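# Press the red mushroom button until it latches

## Task

Press the red mushroom-shaped button down far enough that it locks in, keeping its box from tipping, and finish with the hand no longer touching the button; any wooden crate, round tin or parts box must still be upright at the end.

## Robot and tools

Robot: two arms, left_arm (base near y = +0.262 m) and right_arm (base near y = -0.376 m), each ending in a five-finger hand; the left one is a mirror of the right. The scene frame has its origin at table-top height midway between the nominal bases, +x out over the table, +z up, left_arm on the +y side. Image left/right does not match arm names. Reported hand poses (end_effector_position in metres, end_effector_quat_wxyz) are in each arm's own base frame; fixed cameras and the table use the scene frame. Readings can be a few cm off.

Hand point: a point 0.05 m in front of the palm and 0.15 m from the wrist face. Its +z runs along the straight fingers, +y out of the palm, +x across the palm away from the thumb on the right hand (toward the thumb on the left hand). Straight fingertips reach 0.06-0.07 m past the point along +z and sit 0.06 m behind it along -y. A wrist bracket on the little-finger side can hit things. The arms follow commands loosely and often rest 1-3 cm (sometimes 5 cm) short, mostly low; that is not proof of contact.

Row layout (used by execute_actions and move): one flat list of 28 numbers, each in [-1, 1], always covering both arms. Order: left_arm dx, dy, dz, rx, ry, rz; left hand little, ring, middle, index, thumb_bend, thumb_turn, force_limit, speed; then the same 14 for right_arm. dx..rz are an offset, not a pose: measured from that arm's Hand target at the start of the action or move, along that Hand target's own axes. 1.0 equals 0.6 m of travel or 180 degrees; rx, ry, rz form one rotation vector. Sending six zeros re-requests the current Hand target (useful to close a gap or end a push). Repeating an offset moves further. Orientation commands are clipped to within 40 degrees of the measured one.

Hand numbers are absolute targets, not offsets: fingers and thumb_bend +1 straight, -1 curled; thumb_turn +1 beside the palm, -1 in front of it. force_limit runs from about 0 N at -1 to 10 N at +1 (15 N for the two thumb motors). speed goes from nearly zero at -1 up to full at +0.48 and above. To keep a hand unchanged, resend the eight hand numbers of its last executed row; if none yet, send hand_measured plus hand_force_limit and hand_speed. For pressing a button, a loosely closed fist or straight fingers both work; motors start only when their target changes by 0.002 or more.

execute_actions: argument actions is a list of actions; each action is a table of up to 15 rows (one per 1/30 s step), a short table repeating its last row. Every row in an action counts from the same start pose. cameras: list of names (cam_high, cam_low, cam_left_wrist, cam_right_wrist) or ["all"]; an empty actions list returns all images.

move: target is one 28-number row or a list of up to 15 rows, all offsets from the same starting Hand targets. speed: m/s, 0.002 to 4.3, default 0.25 (turn rate limit twice that in rad/s), one value or one per target. blend: corner rounding in metres for lists (0 = stop at each). blocking=false returns after about 0.5 s while the move continues. Paths are straight, do not avoid obstacles, last at most 10 s, and hit harder when fast; a target set far past a contact presses harder. Keep paths away from an arm's own base.

wait: seconds 0 to 10, holds last commands. stop: brakes a running move. zoom_image: camera plus region [x0, y0, x1, y1] in pixels, at most 504 by 504, on the newest image of that camera. show_instructions: shows the reference pages. finished_scene: scene = the current scene's number; irreversible, so call only once the button is latched and the hand is clear.

Results: each arm's end_effector_position and quat, Hand target (the commanded pose offsets count from), joint positions, velocities ("within noise" when still) and torques (include arm weight; wrist entries 3 and 4 wrap at ±28 N m). Hand lists follow the motor order above: hand_measured (position on target scale), hand_stopped_by (moving, target, force, stalled, fault), hand_load_n (fingertip load, positive pushing open). move adds a "move:" line: done, off_target, moving, held or fault, plus limits such as paced or held. MOTOR HOT warns of heating; at 100 °C an arm drops for 30-60 s.

Avoid: fast or deep pushes into the button or box (approach slowly, press a little past the latch point, then command back up past the hand point to release), tipping the box or knocking crates, tins or parts boxes over, anything leaving the table, the two arms touching each other, long stretched holds that heat motors, and excessive finger force.

Each tool is called after "Call:" in YAML: its name, and indented under it one key for each argument.

Reference images:

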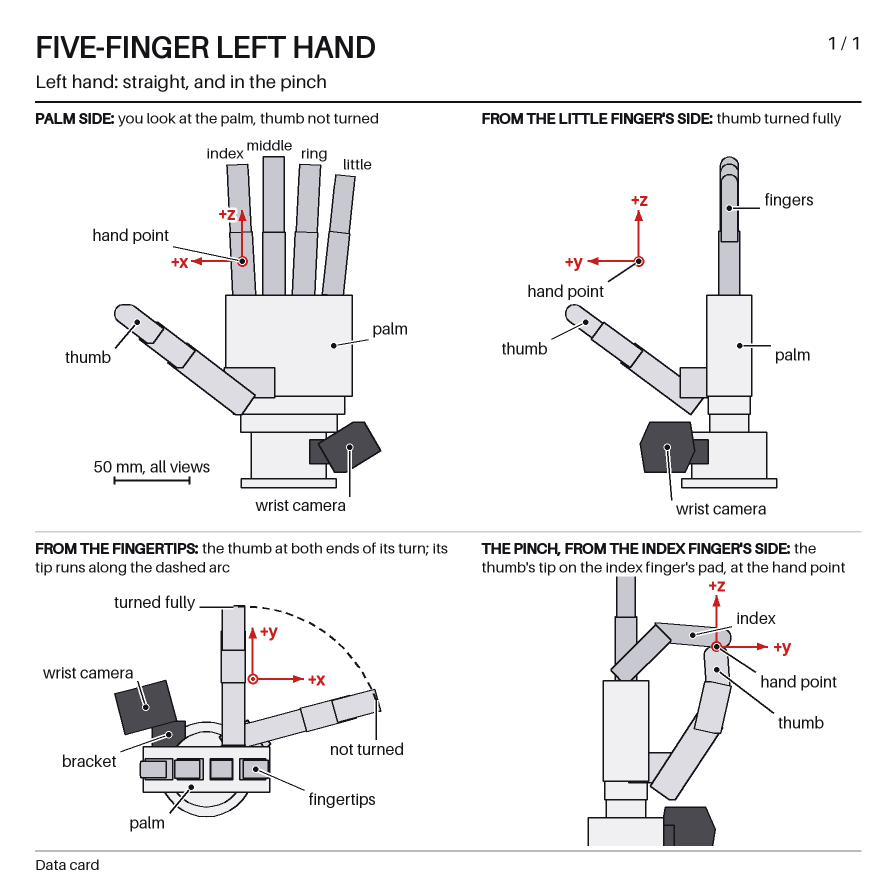

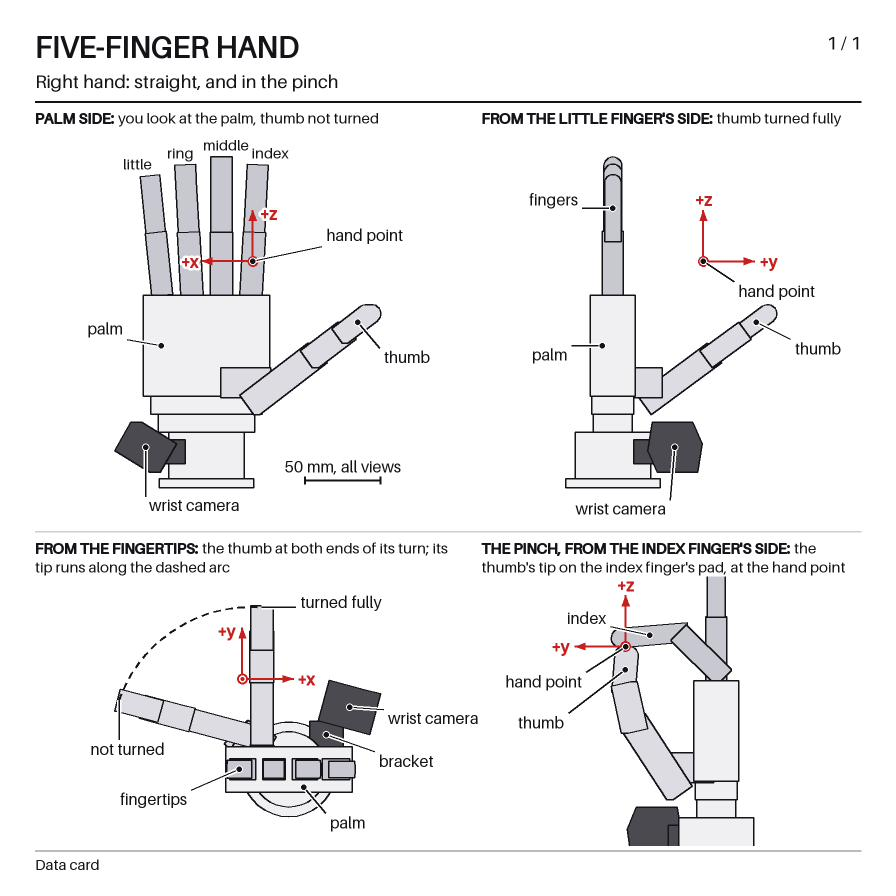

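## Session

Call:
execute_actions:
  actions: []

Scene clock: 0.00 s.
left_arm: end_effector_position=(+0.2143, +0.2090, +0.2174) hand_measured=(+1.000, +1.000, +1.000, +1.000, +1.000, +1.000) hand_load_n=(+0.0, +0.0, +0.0, +0.0, +0.0, +0.0) hand_stopped_by=(target, target, target, target, target, target) hand_force_limit=0.00 hand_speed=-0.80 end_effector_quat_wxyz=(-0.036, +0.921, +0.175, +0.346) | right_arm: end_effector_position=(+0.6204, -0.1677, +0.0824) hand_measured=(+1.000, +1.000, +1.000, +1.000, +1.000, +1.000) hand_load_n=(+0.0, +0.0, +0.0, +0.0, +0.0, +0.0) hand_stopped_by=(target, target, target, target, target, target) hand_force_limit=0.00 hand_speed=-0.80 end_effector_quat_wxyz=(-0.254, +0.846, -0.344, +0.318)
Joint positions: left_arm=[1.347 0.834 0.71 -1.046 0.603 -0.726] | right_arm=[-0.352 1.781 1.323 -0.385 -0.461 -0.974]
Joint velocities: within noise
Joint torques (N m): no reading
Heat: left arm: hottest waist 35 °C; right arm: hottest elbow 34 °C.
Hand target: left_arm +0.2184, +0.2169, +0.2369; -0.056, +0.917, +0.165, +0.358 | right_arm +0.6371, -0.1683, +0.1082; -0.257, +0.842, -0.328, +0.343

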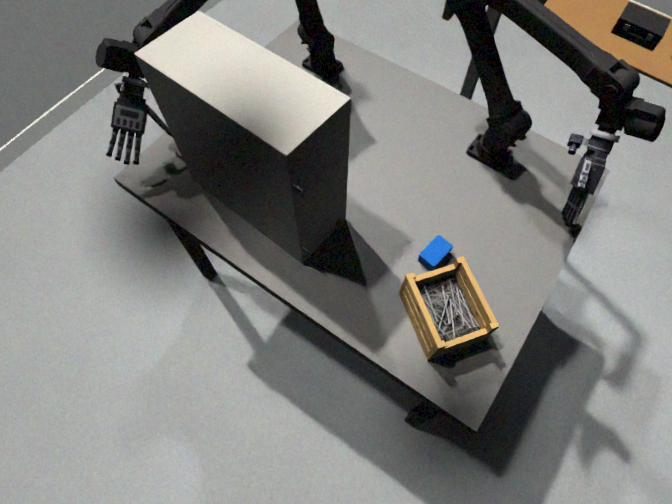

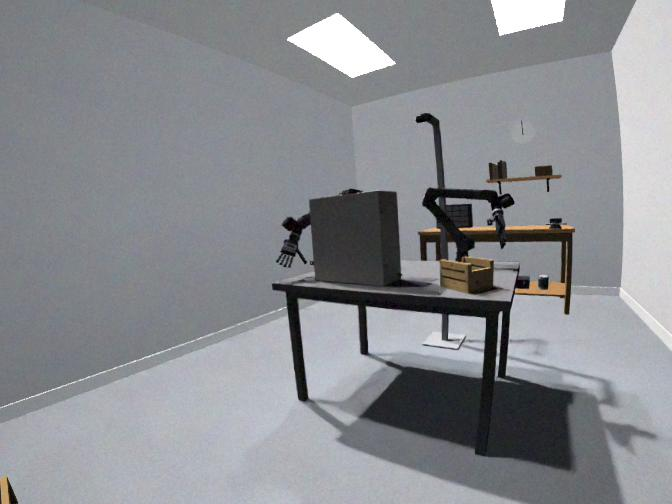

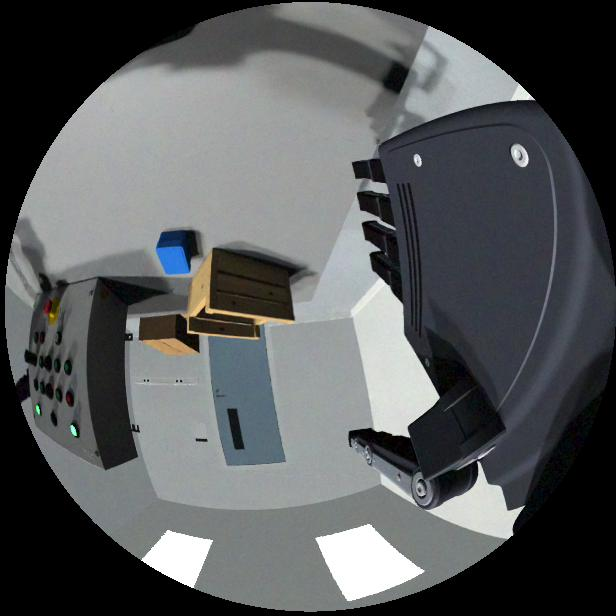

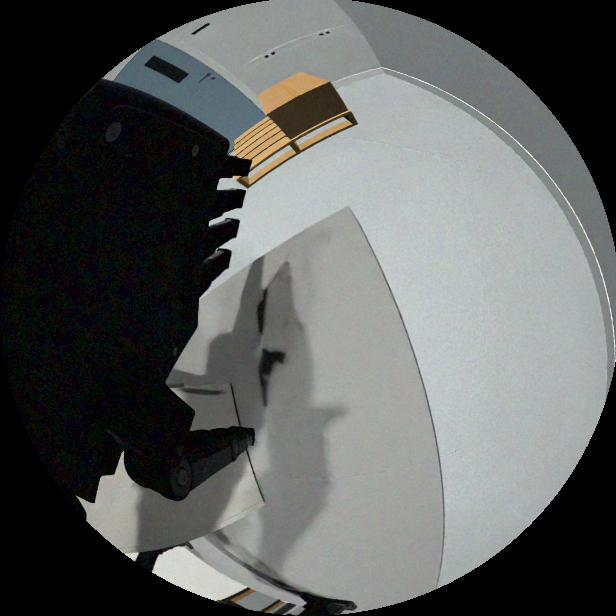

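Call:
zoom_image:
  camera: "cam_left_wrist"
  region: [0, 220, 240, 500]

Call:
zoom_image:
  camera: "cam_high"
  region: [90, 0, 510, 380]

Call:
zoom_image:
  camera: "cam_low"
  region: [240, 150, 560, 350]

Scaled by 1.800 from the camera's 616x616 image, which has a finer 880x880 frame.

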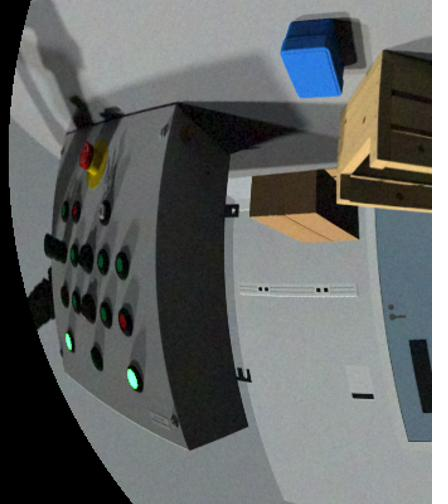

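Scaled by 1.200 from the camera's 672x504 image, which has a finer 960x720 frame.

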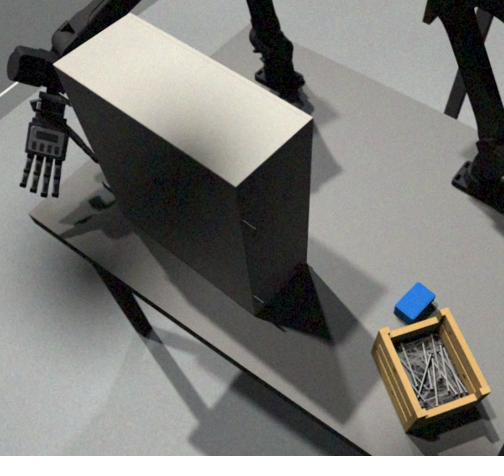

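Scaled by 1.575 from the camera's 672x504 image, which has a finer 960x720 frame.

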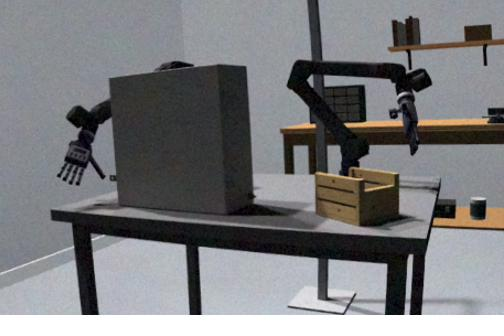

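Call:
move:
  target: [0,0,0,0,0,0,1,1,1,1,1,1,0,-0.8,-0.27,0.003,-0.552,0,0,0,1,1,1,1,1,1,0,-0.8]
  speed: 0.3
  cameras: ["cam_high","cam_right_wrist"]

Scene clock: 144.67 s.
left_arm: end_effector_position=(+0.2143, +0.2090, +0.2174) hand_measured=(+1.000, +1.000, +1.000, +1.000, +1.000, +1.000) hand_load_n=(+0.0, +0.0, +0.0, +0.0, +0.0, +0.0) hand_stopped_by=(target, target, target, target, target, target) hand_force_limit=0.00 hand_speed=-0.80 end_effector_quat_wxyz=(-0.036, +0.921, +0.175, +0.346) | right_arm: end_effector_position=(+0.2995, -0.1134, +0.2367) hand_measured=(+1.000, +1.000, +1.000, +1.000, +1.000, +1.000) hand_load_n=(+0.0, +0.0, +0.0, +0.0, +0.0, +0.0) hand_stopped_by=(target, target, target, target, target, target) hand_force_limit=0.00 hand_speed=-0.80 end_effector_quat_wxyz=(-0.262, +0.843, -0.334, +0.330)
Joint positions: left_arm=[1.347 0.834 0.71 -1.046 0.603 -0.726] | right_arm=[-0.615 0.835 0.878 -0.985 -0.646 -1.213]
Joint torques (N m): left_arm=[0.15 -2.2 12.45 1.05 0.44 0.02] | right_arm=[-1.49 -2.02 9.22 0.24 -0.52 -0.13]
Heat: left arm: hottest elbow 44 °C; right arm: hottest elbow 43 °C.
Hand target: left_arm +0.2184, +0.2169, +0.2369; -0.056, +0.917, +0.165, +0.358 | right_arm +0.3003, -0.1204, +0.2503; -0.257, +0.842, -0.328, +0.343
Off the commanded pose: left_arm 0.021 m, 3 deg | right_arm 0.015 m, 2 deg.
move: off_target (left_arm, right_arm)
Images, in order (width x height): cam_high 672x504, cam_right_wrist 616x616.

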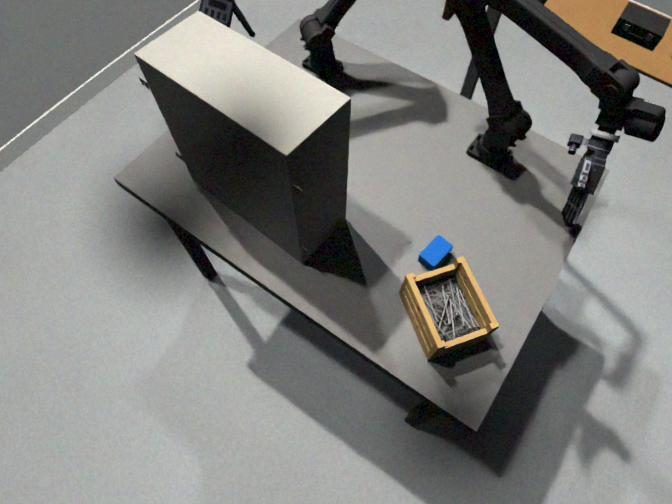

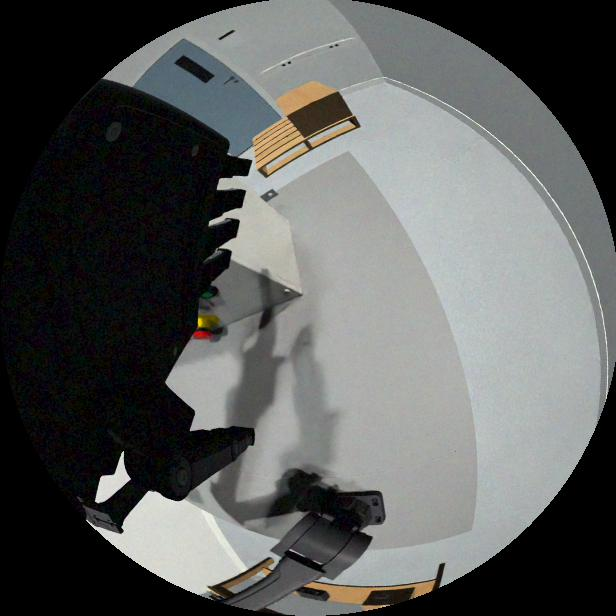

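Call:
move:
  target: [0,0,0,0,0,0,1,1,1,1,1,1,0,-0.8,-0.221,-0.06,-0.001,0.130,0.032,0.716,1,1,1,1,1,1,0,-0.8]
  speed: 0.4
  cameras: ["cam_high","cam_left_wrist","cam_right_wrist"]

Scene clock: 173.00 s.
left_arm: end_effector_position=(+0.2143, +0.2090, +0.2174) hand_measured=(+1.000, +1.000, +1.000, +1.000, +1.000, +1.000) hand_load_n=(+0.0, +0.0, +0.0, +0.0, -0.5, +0.0) hand_stopped_by=(target, target, target, target, target, target) hand_force_limit=0.00 hand_speed=-0.80 end_effector_quat_wxyz=(-0.036, +0.921, +0.175, +0.346) | right_arm: end_effector_position=(+0.2407, -0.0055, +0.2140) hand_measured=(+1.000, +1.000, +1.000, +1.000, +1.000, +1.000) hand_load_n=(+0.0, +0.0, +0.0, +0.0, +0.0, +0.0) hand_stopped_by=(target, target, target, target, target, target) hand_force_limit=0.00 hand_speed=-0.80 end_effector_quat_wxyz=(+0.535, +0.000, +0.845, -0.008)
Joint positions: left_arm=[1.347 0.834 0.71 -1.046 0.603 -0.726] | right_arm=[-0.883 0.078 0.305 -0.858 -0.761 1.089]
Joint torques (N m): left_arm=[0.21 -2.14 12.45 1.06 0.44 0.01] | right_arm=[0.15 2.73 7.9 0.64 -0.18 0.18]
Heat: left arm: hottest elbow 45 °C; right arm: hottest elbow 43 °C.
Hand target: left_arm +0.2184, +0.2169, +0.2369; -0.056, +0.917, +0.165, +0.358 | right_arm +0.2404, -0.0004, +0.2201; +0.537, +0.000, +0.844, +0.001
Off the commanded pose: left_arm 0.021 m, 3 deg | right_arm 0.008 m, 1 deg.
move: off_target (left_arm)
Images, in order (width x height): cam_high 672x504, cam_left_wrist 616x616, cam_right_wrist 616x616.

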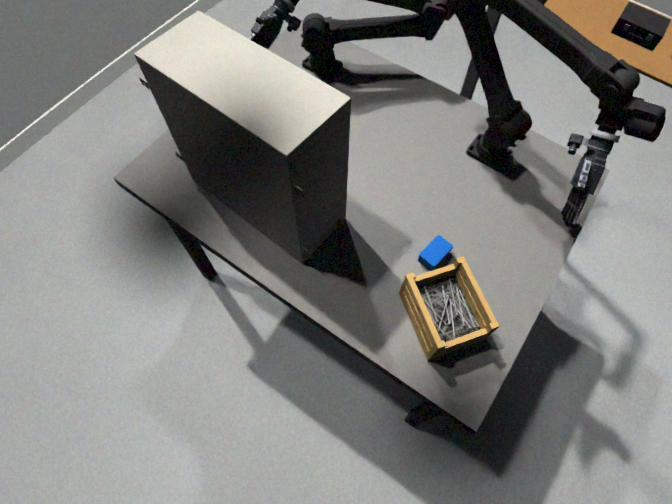

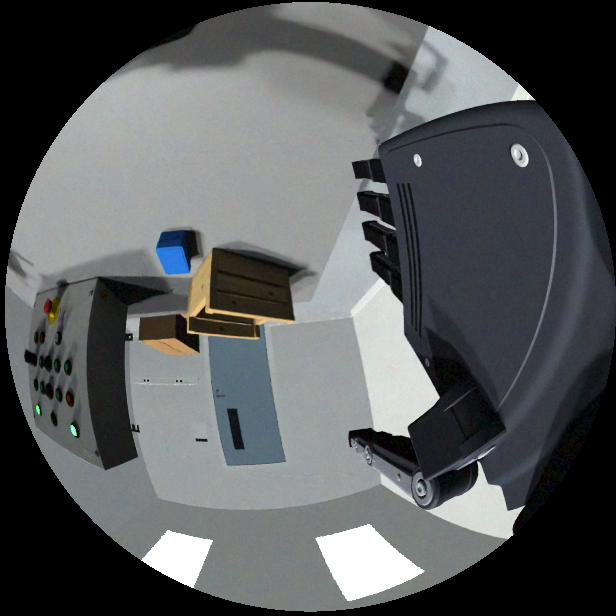

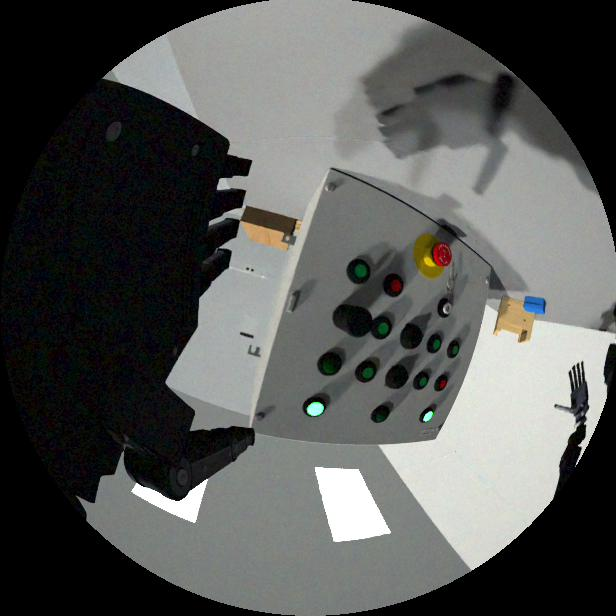

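Call:
zoom_image:
  camera: "cam_right_wrist"
  region: [180, 130, 520, 450]

Scaled by 1.482 from the camera's 616x616 image, which has a finer 880x880 frame.

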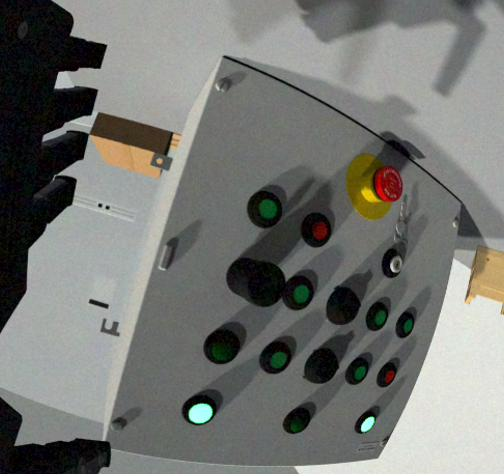

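Call:
move:
  target: [0,0,0,0,0,0,1,1,1,1,1,1,0,-0.8,0.140,0.418,0.113,0,0,0,-1,-1,1,1,1,1,0,-0.2]
  speed: 0.25
  cameras: ["cam_left_wrist","cam_right_wrist"]

Call:
zoom_image:
  camera: "cam_right_wrist"
  region: [160, 100, 460, 400]

Scene clock: 292.20 s.
left_arm: end_effector_position=(+0.2143, +0.2090, +0.2174) hand_measured=(+1.000, +1.000, +1.000, +1.000, +1.000, +1.000) hand_load_n=(+0.0, +0.0, +0.0, +0.0, -0.5, +0.0) hand_stopped_by=(target, target, target, target, target, target) hand_force_limit=0.00 hand_speed=-0.80 end_effector_quat_wxyz=(-0.036, +0.921, +0.175, +0.346) | right_arm: end_effector_position=(+0.2581, +0.2284, +0.0861) hand_measured=(-1.000, -1.000, +1.000, +1.000, +1.000, +1.000) hand_load_n=(+0.0, +0.0, +0.0, +0.0, +0.0, +0.0) hand_stopped_by=(target, target, target, target, target, target) hand_force_limit=0.00 hand_speed=-0.20 end_effector_quat_wxyz=(+0.533, -0.076, +0.843, -0.013)
Joint positions: left_arm=[1.347 0.834 0.71 -1.046 0.603 -0.726] | right_arm=[1.106 0.948 0.131 0.059 0.892 2.091]
Joint torques (N m): left_arm=[0.15 -2.2 12.45 1.05 0.44 0.02] | right_arm=[0.44 -0.56 8.64 2.48 0.58 0.23]
Heat: left arm: hottest elbow 46 °C; right arm: hottest elbow 41 °C.
Hand target: left_arm +0.2184, +0.2169, +0.2369; -0.056, +0.917, +0.165, +0.358 | right_arm +0.2661, +0.2507, +0.1160; +0.537, +0.000, +0.844, +0.001
Off the commanded pose: left_arm 0.021 m, 3 deg | right_arm 0.038 m, 9 deg.
joint sent to its limit (right arm) — joint 6 (wrist roll), upper limit. The joint targets are off in position and orientation.
move: off_target (left_arm, right_arm)
Images, in order (width x height): cam_left_wrist 616x616, cam_right_wrist 616x616.

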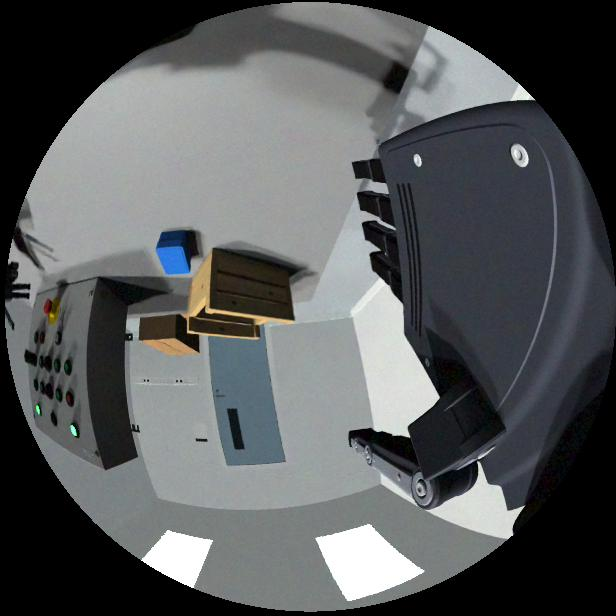

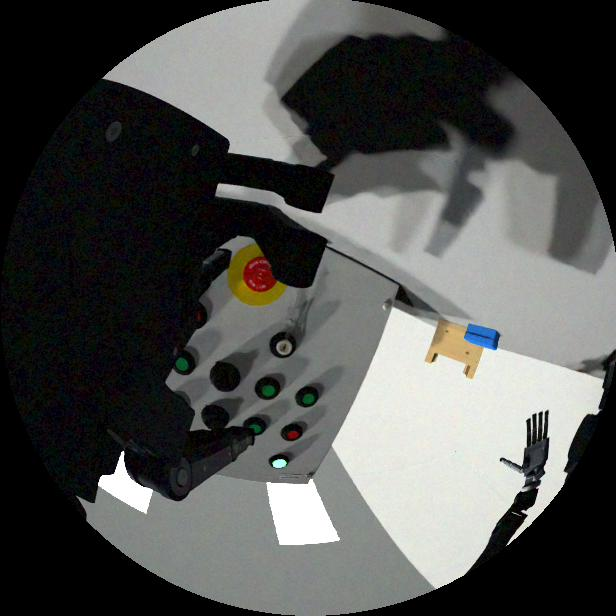

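Scaled by 1.680 from the camera's 616x616 image, which has a finer 880x880 frame.

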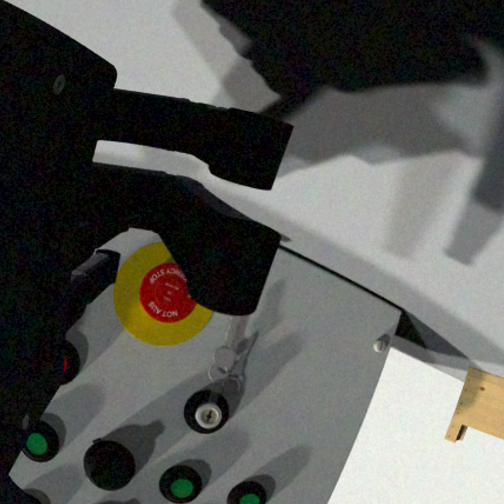

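Call:
move:
  target: [0,0,0,0,0,0,1,1,1,1,1,1,0,-0.8,0.042,-0.005,-0.004,0,0,-0.1667,1,1,1,1,1,1,0,-0.2]
  speed: 0.2
  cameras: ["cam_left_wrist","cam_right_wrist"]

Call:
zoom_image:
  camera: "cam_right_wrist"
  region: [160, 130, 460, 430]

Scene clock: 388.57 s.
left_arm: end_effector_position=(+0.2143, +0.2090, +0.2174) hand_measured=(+1.000, +1.000, +1.000, +1.000, +1.000, +1.000) hand_load_n=(+0.0, +0.0, +0.0, +0.0, +0.0, +0.0) hand_stopped_by=(target, target, target, target, target, target) hand_force_limit=0.00 hand_speed=-0.80 end_effector_quat_wxyz=(-0.036, +0.921, +0.175, +0.346) | right_arm: end_effector_position=(+0.2495, +0.2272, +0.0709) hand_measured=(+1.000, +1.000, +1.000, +1.000, +1.000, +1.000) hand_load_n=(+0.0, +0.0, +0.0, +0.0, +0.0, +0.0) hand_stopped_by=(target, target, target, target, target, target) hand_force_limit=0.00 hand_speed=-0.20 end_effector_quat_wxyz=(+0.505, -0.219, +0.821, -0.151)
Joint positions: left_arm=[1.347 0.834 0.71 -1.046 0.603 -0.726] | right_arm=[1.142 0.936 0.204 -0.174 0.971 1.83]
Joint torques (N m): left_arm=[0.15 -2.2 12.44 1.05 0.44 0.01] | right_arm=[0.97 -1.49 9.11 0.31 0.72 -0.07]
Heat: left arm: hottest elbow 47 °C; right arm: hottest elbow 43 °C.
Hand target: left_arm +0.2184, +0.2169, +0.2369; -0.056, +0.917, +0.165, +0.358 | right_arm +0.2533, +0.2477, +0.0941; +0.519, -0.218, +0.815, -0.138
Off the commanded pose: left_arm 0.021 m, 3 deg | right_arm 0.031 m, 2 deg.
move: off_target (left_arm, right_arm)
Images, in order (width x height): cam_left_wrist 616x616, cam_right_wrist 616x616.

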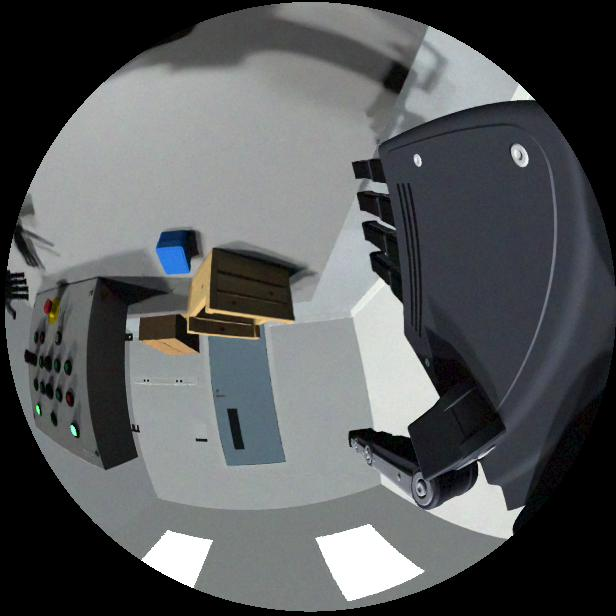

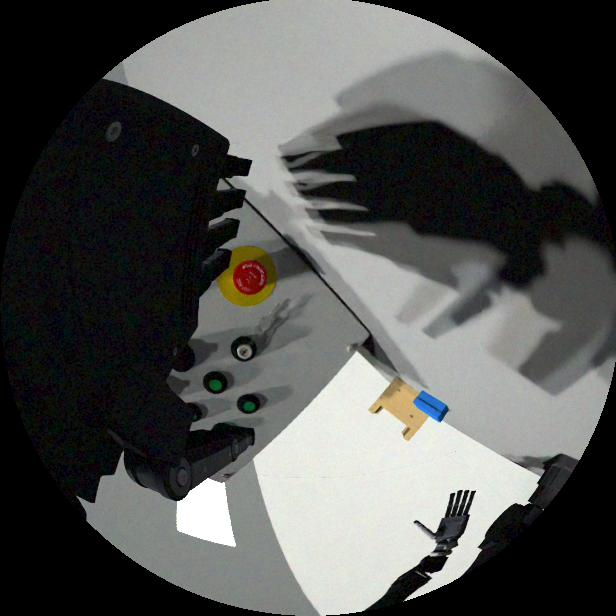

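Scaled by 1.680 from the camera's 616x616 image, which has a finer 880x880 frame.

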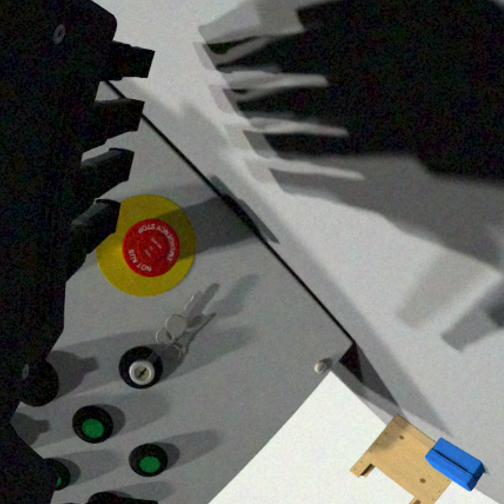

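Call:
move:
  target: [0,0,0,0,0,0,1,1,1,1,1,1,0,-0.8,-0.037,0.021,0.023,0,0,0,1,1,1,1,1,1,0,-0.2]
  speed: 0.1
  cameras: ["cam_right_wrist"]

Call:
zoom_image:
  camera: "cam_right_wrist"
  region: [180, 150, 380, 350]

Scene clock: 425.73 s.
left_arm: end_effector_position=(+0.2143, +0.2090, +0.2174) hand_measured=(+1.000, +1.000, +1.000, +1.000, +1.000, +1.000) hand_load_n=(+0.0, +0.0, +0.0, +0.5, +0.0, +0.0) hand_stopped_by=(target, target, target, target, target, target) hand_force_limit=0.00 hand_speed=-0.80 end_effector_quat_wxyz=(-0.036, +0.921, +0.175, +0.346) | right_arm: end_effector_position=(+0.2567, +0.2501, +0.0747) hand_measured=(+1.000, +1.000, +1.000, +1.000, +1.000, +1.000) hand_load_n=(+0.0, +0.0, +0.0, +0.0, +0.0, +0.0) hand_stopped_by=(target, target, target, target, target, target) hand_force_limit=0.00 hand_speed=-0.20 end_effector_quat_wxyz=(+0.500, -0.239, +0.818, -0.156)
Joint positions: left_arm=[1.347 0.834 0.71 -1.046 0.603 -0.726] | right_arm=[1.142 1.016 0.265 -0.154 0.958 1.789]
Joint torques (N m): left_arm=[0.15 -2.26 12.46 1.05 0.44 0.01] | right_arm=[-0.85 -2.26 8.88 2.07 0.36 -0.08]
Heat: left arm: hottest elbow 47 °C; right arm: hottest elbow 43 °C.
Hand target: left_arm +0.2184, +0.2169, +0.2369; -0.056, +0.917, +0.165, +0.358 | right_arm +0.2712, +0.2697, +0.1001; +0.519, -0.218, +0.815, -0.138
Off the commanded pose: left_arm 0.021 m, 3 deg | right_arm 0.035 m, 4 deg.
move: off_target (left_arm, right_arm)
Images, in order (width x height): cam_right_wrist 616x616.

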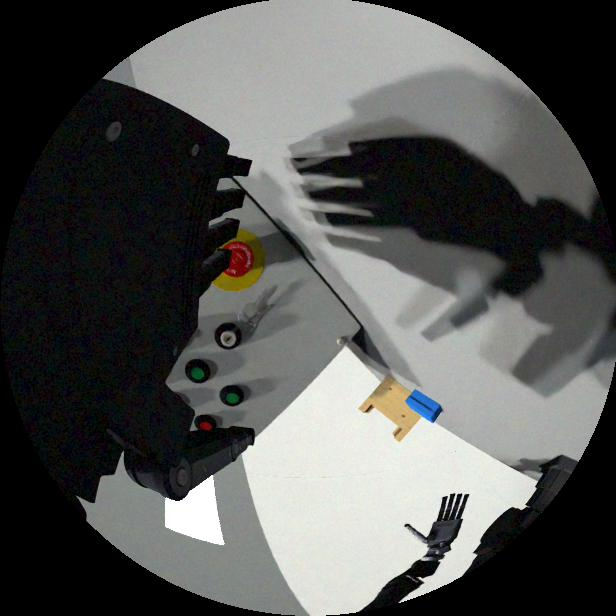

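Scaled by 2.520 from the camera's 616x616 image, which has a finer 880x880 frame.

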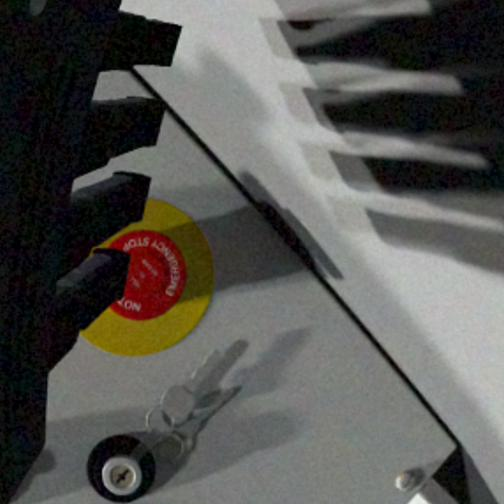

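Call:
move:
  target: [0,0,0,0,0,0,1,1,1,1,1,1,0,-0.8,-0.030,-0.012,0.049,0,0,0,1,1,1,1,1,1,0,-0.2]
  speed: 0.07
  cameras: ["cam_right_wrist"]

Call:
zoom_image:
  camera: "cam_right_wrist"
  region: [180, 150, 380, 350]

Scene clock: 444.73 s.
left_arm: end_effector_position=(+0.2143, +0.2090, +0.2174) hand_measured=(+1.000, +1.000, +1.000, +1.000, +1.000, +1.000) hand_load_n=(+0.0, +0.0, +0.0, +0.0, +0.0, +0.0) hand_stopped_by=(target, target, target, target, target, target) hand_force_limit=0.00 hand_speed=-0.80 end_effector_quat_wxyz=(-0.036, +0.921, +0.175, +0.346) | right_arm: end_effector_position=(+0.2874, +0.2567, +0.0787) hand_measured=(+1.000, +1.000, +1.000, +1.000, +1.000, +1.000) hand_load_n=(+0.0, +0.0, +0.0, +0.0, +0.0, +0.0) hand_stopped_by=(target, target, target, target, target, target) hand_force_limit=0.00 hand_speed=-0.20 end_effector_quat_wxyz=(+0.497, -0.240, +0.820, -0.152)
Joint positions: left_arm=[1.347 0.834 0.71 -1.046 0.603 -0.726] | right_arm=[1.022 1.074 0.294 -0.011 0.868 1.646]
Joint torques (N m): left_arm=[0.15 -2.2 12.44 1.06 0.44 0.02] | right_arm=[-1.73 -2.49 8.69 2.55 0.33 -0.06]
Heat: left arm: hottest elbow 48 °C; right arm: hottest elbow 43 °C.
Hand target: left_arm +0.2184, +0.2169, +0.2369; -0.056, +0.917, +0.165, +0.358 | right_arm +0.3060, +0.2725, +0.1050; +0.519, -0.218, +0.815, -0.138
Off the commanded pose: left_arm 0.021 m, 3 deg | right_arm 0.036 m, 4 deg.
move: off_target (left_arm, right_arm)
Images, in order (width x height): cam_right_wrist 616x616.

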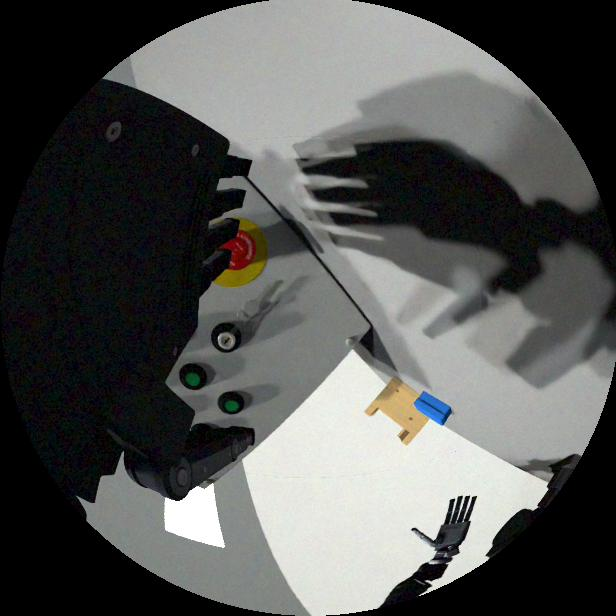

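Scaled by 2.520 from the camera's 616x616 image, which has a finer 880x880 frame.

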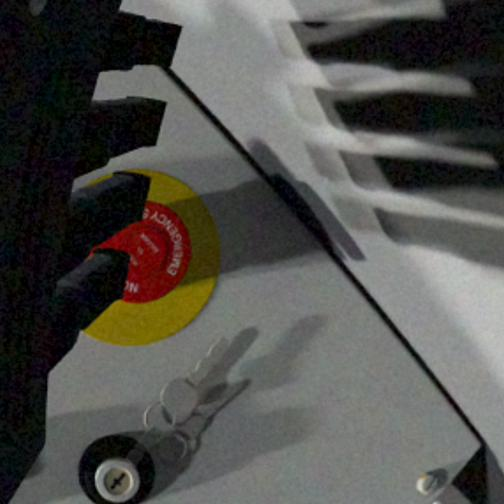

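Call:
move:
  target: [0,0,0,0,0,0,1,1,1,1,1,1,0,-0.8,-0.015,-0.013,0.046,0,0,0,1,1,1,1,1,1,0,-0.2]
  speed: 0.06
  cameras: ["cam_right_wrist"]

Call:
zoom_image:
  camera: "cam_right_wrist"
  region: [180, 150, 380, 350]

Scene clock: 460.33 s.
left_arm: end_effector_position=(+0.2143, +0.2090, +0.2174) hand_measured=(+1.000, +1.000, +1.000, +1.000, +1.000, +1.000) hand_load_n=(+0.0, +0.0, +0.0, +0.0, +0.0, +0.0) hand_stopped_by=(target, target, target, target, target, target) hand_force_limit=0.00 hand_speed=-0.80 end_effector_quat_wxyz=(-0.036, +0.921, +0.175, +0.346) | right_arm: end_effector_position=(+0.3152, +0.2562, +0.0771) hand_measured=(+1.000, +1.000, +1.000, +1.000, +1.000, +1.000) hand_load_n=(+0.0, +0.0, +0.0, +0.0, +0.0, +0.0) hand_stopped_by=(target, target, target, target, target, target) hand_force_limit=0.00 hand_speed=-0.20 end_effector_quat_wxyz=(+0.495, -0.240, +0.822, -0.150)
Joint positions: left_arm=[1.347 0.834 0.71 -1.046 0.603 -0.726] | right_arm=[0.919 1.138 0.315 0.101 0.788 1.551]
Joint torques (N m): left_arm=[0.15 -2.26 12.44 1.05 0.44 0.01] | right_arm=[-0.97 -3.14 8.79 2.51 0.28 -0.07]
Heat: left arm: hottest elbow 48 °C; right arm: hottest elbow 43 °C.
Hand target: left_arm +0.2184, +0.2169, +0.2369; -0.056, +0.917, +0.165, +0.358 | right_arm +0.3360, +0.2703, +0.1039; +0.519, -0.218, +0.815, -0.138
Off the commanded pose: left_arm 0.021 m, 3 deg | right_arm 0.037 m, 4 deg.
move: off_target (left_arm, right_arm)
Images, in order (width x height): cam_right_wrist 616x616.

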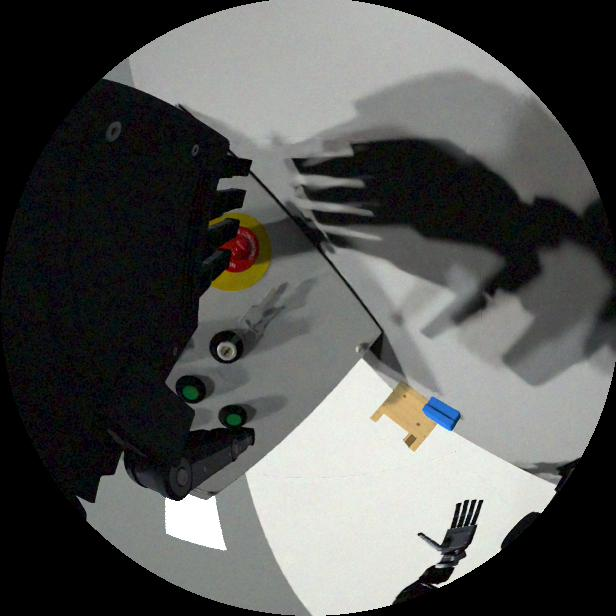

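Scaled by 2.520 from the camera's 616x616 image, which has a finer 880x880 frame.

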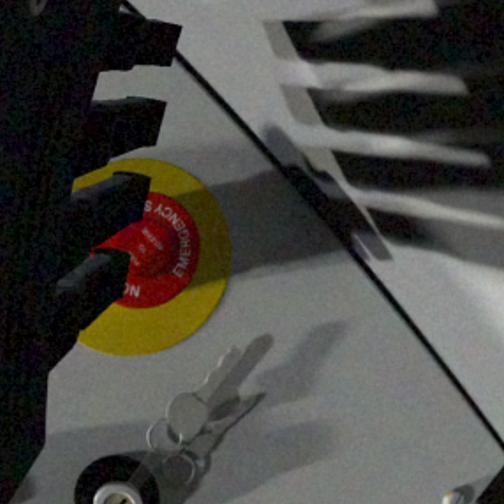

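Call:
move:
  target: [0,0,0,0,0,0,1,1,1,1,1,1,0,-0.8,-0.012,-0.007,0.030,0,0,0,1,1,1,1,1,1,0,-0.2]
  speed: 0.06
  cameras: ["cam_right_wrist"]

Call:
zoom_image:
  camera: "cam_right_wrist"
  region: [180, 150, 380, 350]

Scene clock: 496.43 s.
left_arm: end_effector_position=(+0.2143, +0.2090, +0.2174) hand_measured=(+1.000, +1.000, +1.000, +1.000, +1.000, +1.000) hand_load_n=(+0.0, +0.0, +0.0, +0.0, +0.0, +0.0) hand_stopped_by=(target, target, target, target, target, target) hand_force_limit=0.00 hand_speed=-0.80 end_effector_quat_wxyz=(-0.036, +0.921, +0.175, +0.346) | right_arm: end_effector_position=(+0.3226, +0.2554, +0.0764) hand_measured=(+1.000, +1.000, +1.000, +1.000, +1.000, +1.000) hand_load_n=(-0.5, +0.0, +0.0, +0.5, +0.0, +0.0) hand_stopped_by=(target, target, target, target, target, target) hand_force_limit=0.00 hand_speed=-0.20 end_effector_quat_wxyz=(+0.494, -0.240, +0.822, -0.149)
Joint positions: left_arm=[1.347 0.834 0.71 -1.046 0.603 -0.726] | right_arm=[0.892 1.155 0.32 0.132 0.765 1.525]
Joint torques (N m): left_arm=[0.21 -2.2 12.45 1.05 0.44 0.01] | right_arm=[-3.72 -1.79 9.85 3.52 -0.23 -0.18]
Heat: left arm: hottest elbow 48 °C; right arm: hottest elbow 43 °C.
Hand target: left_arm +0.2184, +0.2169, +0.2369; -0.056, +0.917, +0.165, +0.358 | right_arm +0.3558, +0.2702, +0.1038; +0.519, -0.218, +0.815, -0.138
Off the commanded pose: left_arm 0.021 m, 3 deg | right_arm 0.046 m, 4 deg.
move: off_target (left_arm, right_arm)
Images, in order (width x height): cam_right_wrist 616x616.

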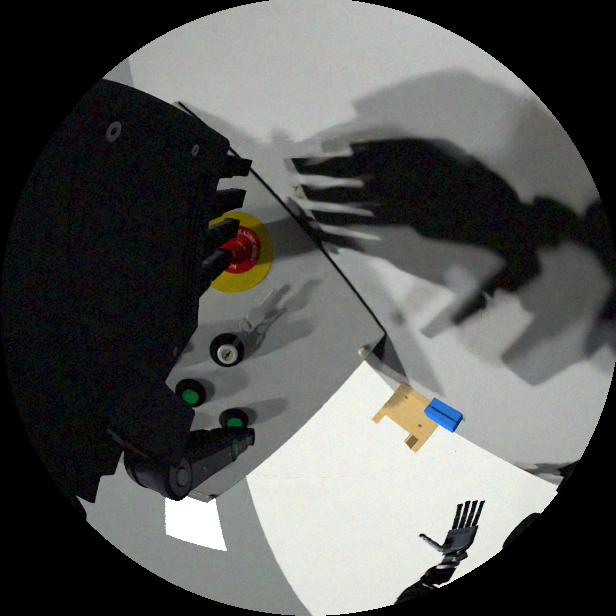

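Scaled by 2.520 from the camera's 616x616 image, which has a finer 880x880 frame.

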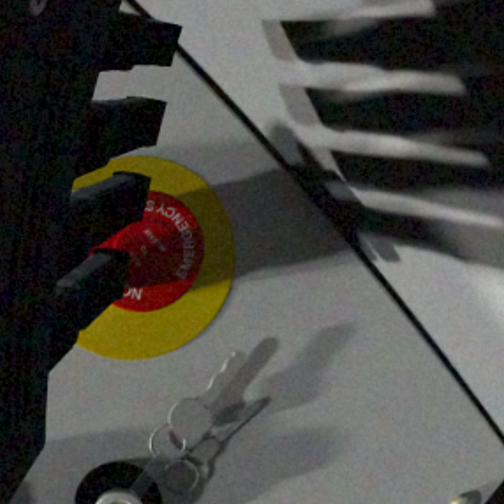

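Call:
move:
  target: [0,0,0,0,0,0,1,1,1,1,1,1,0,-0.8,-0.018,-0.0106,0.0453,0,0,0,1,1,1,1,1,1,0,-0.2]
  speed: 0.06
  cameras: ["cam_right_wrist"]

Call:
zoom_image:
  camera: "cam_right_wrist"
  region: [180, 150, 380, 350]

Scene clock: 503.30 s.
left_arm: end_effector_position=(+0.2143, +0.2090, +0.2174) hand_measured=(+1.000, +1.000, +1.000, +1.000, +1.000, +1.000) hand_load_n=(+0.0, +0.0, +0.0, +0.0, +0.0, +0.0) hand_stopped_by=(target, target, target, target, target, target) hand_force_limit=0.00 hand_speed=-0.80 end_effector_quat_wxyz=(-0.036, +0.921, +0.175, +0.346) | right_arm: end_effector_position=(+0.3280, +0.2550, +0.0767) hand_measured=(+1.000, +1.000, +1.000, +1.000, +1.000, +1.000) hand_load_n=(+0.0, +0.0, +0.0, +1.0, +0.0, -0.5) hand_stopped_by=(target, target, target, target, target, target) hand_force_limit=0.00 hand_speed=-0.20 end_effector_quat_wxyz=(+0.494, -0.252, +0.819, -0.146)
Joint positions: left_arm=[1.347 0.834 0.71 -1.046 0.603 -0.726] | right_arm=[0.859 1.158 0.322 0.159 0.724 1.474]
Joint torques (N m): left_arm=[0.21 -2.26 12.44 1.06 0.44 0.02] | right_arm=[-6.89 0.38 12.26 4.38 -0.89 -0.26]
Heat: left arm: hottest elbow 48 °C; right arm: hottest elbow 44 °C.
Hand target: left_arm +0.2184, +0.2169, +0.2369; -0.056, +0.917, +0.165, +0.358 | right_arm +0.3857, +0.2701, +0.1037; +0.519, -0.218, +0.815, -0.138
Off the commanded pose: left_arm 0.021 m, 3 deg | right_arm 0.066 m, 5 deg.
move: off_target (left_arm, right_arm)
Images, in order (width x height): cam_right_wrist 616x616.

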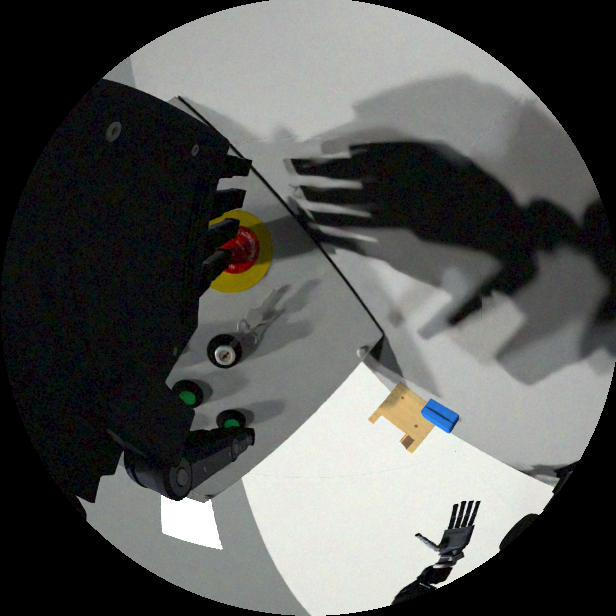

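Scaled by 2.520 from the camera's 616x616 image, which has a finer 880x880 frame.

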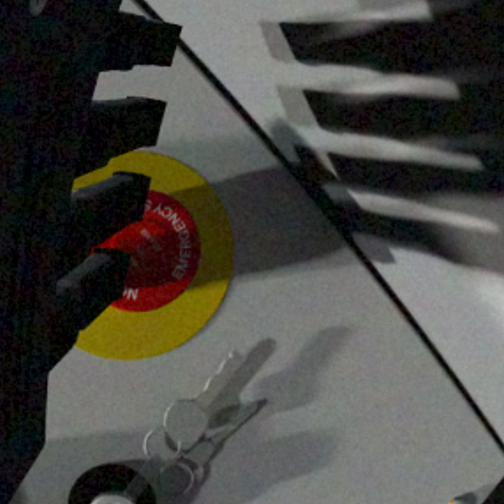

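Call:
move:
  target: [0,0,0,0,0,0,1,1,1,1,1,1,0,-0.8,-0.018,-0.0106,0.0453,0,0,0,1,1,1,1,1,1,0,-0.2]
  speed: 0.06
  cameras: ["cam_right_wrist","cam_high"]

Call:
zoom_image:
  camera: "cam_right_wrist"
  region: [180, 150, 380, 350]

Scene clock: 514.27 s.
left_arm: end_effector_position=(+0.2143, +0.2090, +0.2174) hand_measured=(+1.000, +1.000, +1.000, +1.000, +1.000, +1.000) hand_load_n=(+0.0, +0.0, +0.0, +0.0, +0.0, +0.0) hand_stopped_by=(target, target, target, target, target, target) hand_force_limit=0.00 hand_speed=-0.80 end_effector_quat_wxyz=(-0.036, +0.921, +0.175, +0.346) | right_arm: end_effector_position=(+0.3288, +0.2539, +0.0764) hand_measured=(+1.000, +1.000, +1.000, +1.000, +1.000, +1.000) hand_load_n=(+0.0, +0.0, +0.0, +1.0, +0.0, +0.0) hand_stopped_by=(target, target, target, target, target, target) hand_force_limit=0.00 hand_speed=-0.20 end_effector_quat_wxyz=(+0.493, -0.262, +0.817, -0.144)
Joint positions: left_arm=[1.347 0.834 0.71 -1.046 0.603 -0.726] | right_arm=[0.843 1.152 0.319 0.168 0.697 1.442]
Joint torques (N m): left_arm=[0.21 -2.2 12.46 1.06 0.44 0.01] | right_arm=[-9.93 3.49 14.64 5.18 -1.72 -0.36]
Heat: left arm: hottest elbow 48 °C; right arm: hottest elbow 45 °C.
Hand target: left_arm +0.2184, +0.2169, +0.2369; -0.056, +0.917, +0.165, +0.358 | right_arm +0.4156, +0.2701, +0.1035; +0.519, -0.218, +0.815, -0.138
Off the commanded pose: left_arm 0.021 m, 3 deg | right_arm 0.092 m, 6 deg.
move: off_target (left_arm, right_arm)
Images, in order (width x height): cam_high 672x504, cam_right_wrist 616x616.

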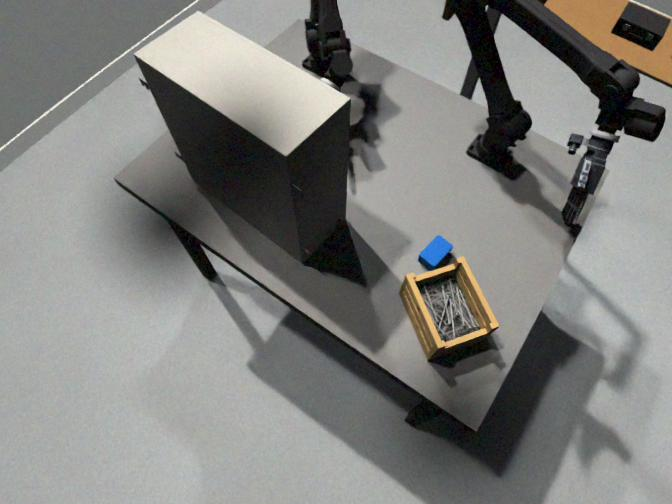

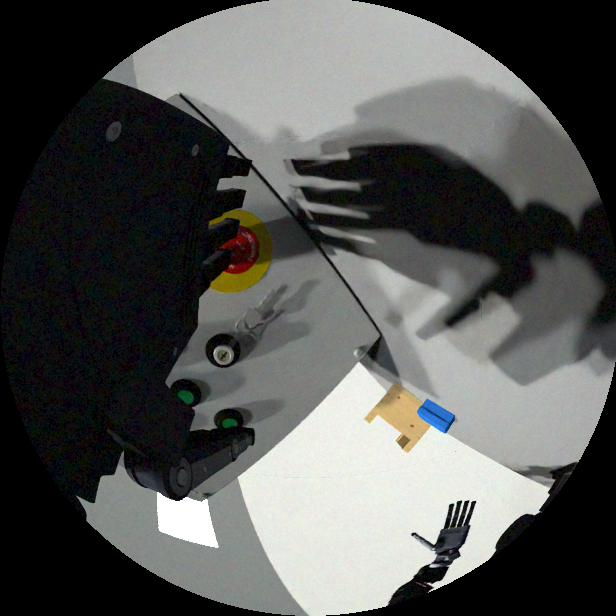

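Scaled by 2.520 from the camera's 616x616 image, which has a finer 880x880 frame.

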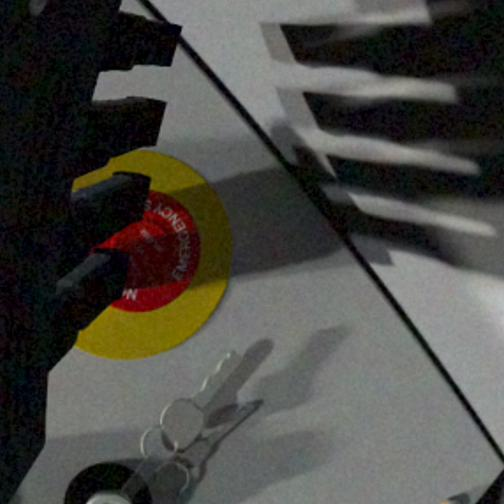

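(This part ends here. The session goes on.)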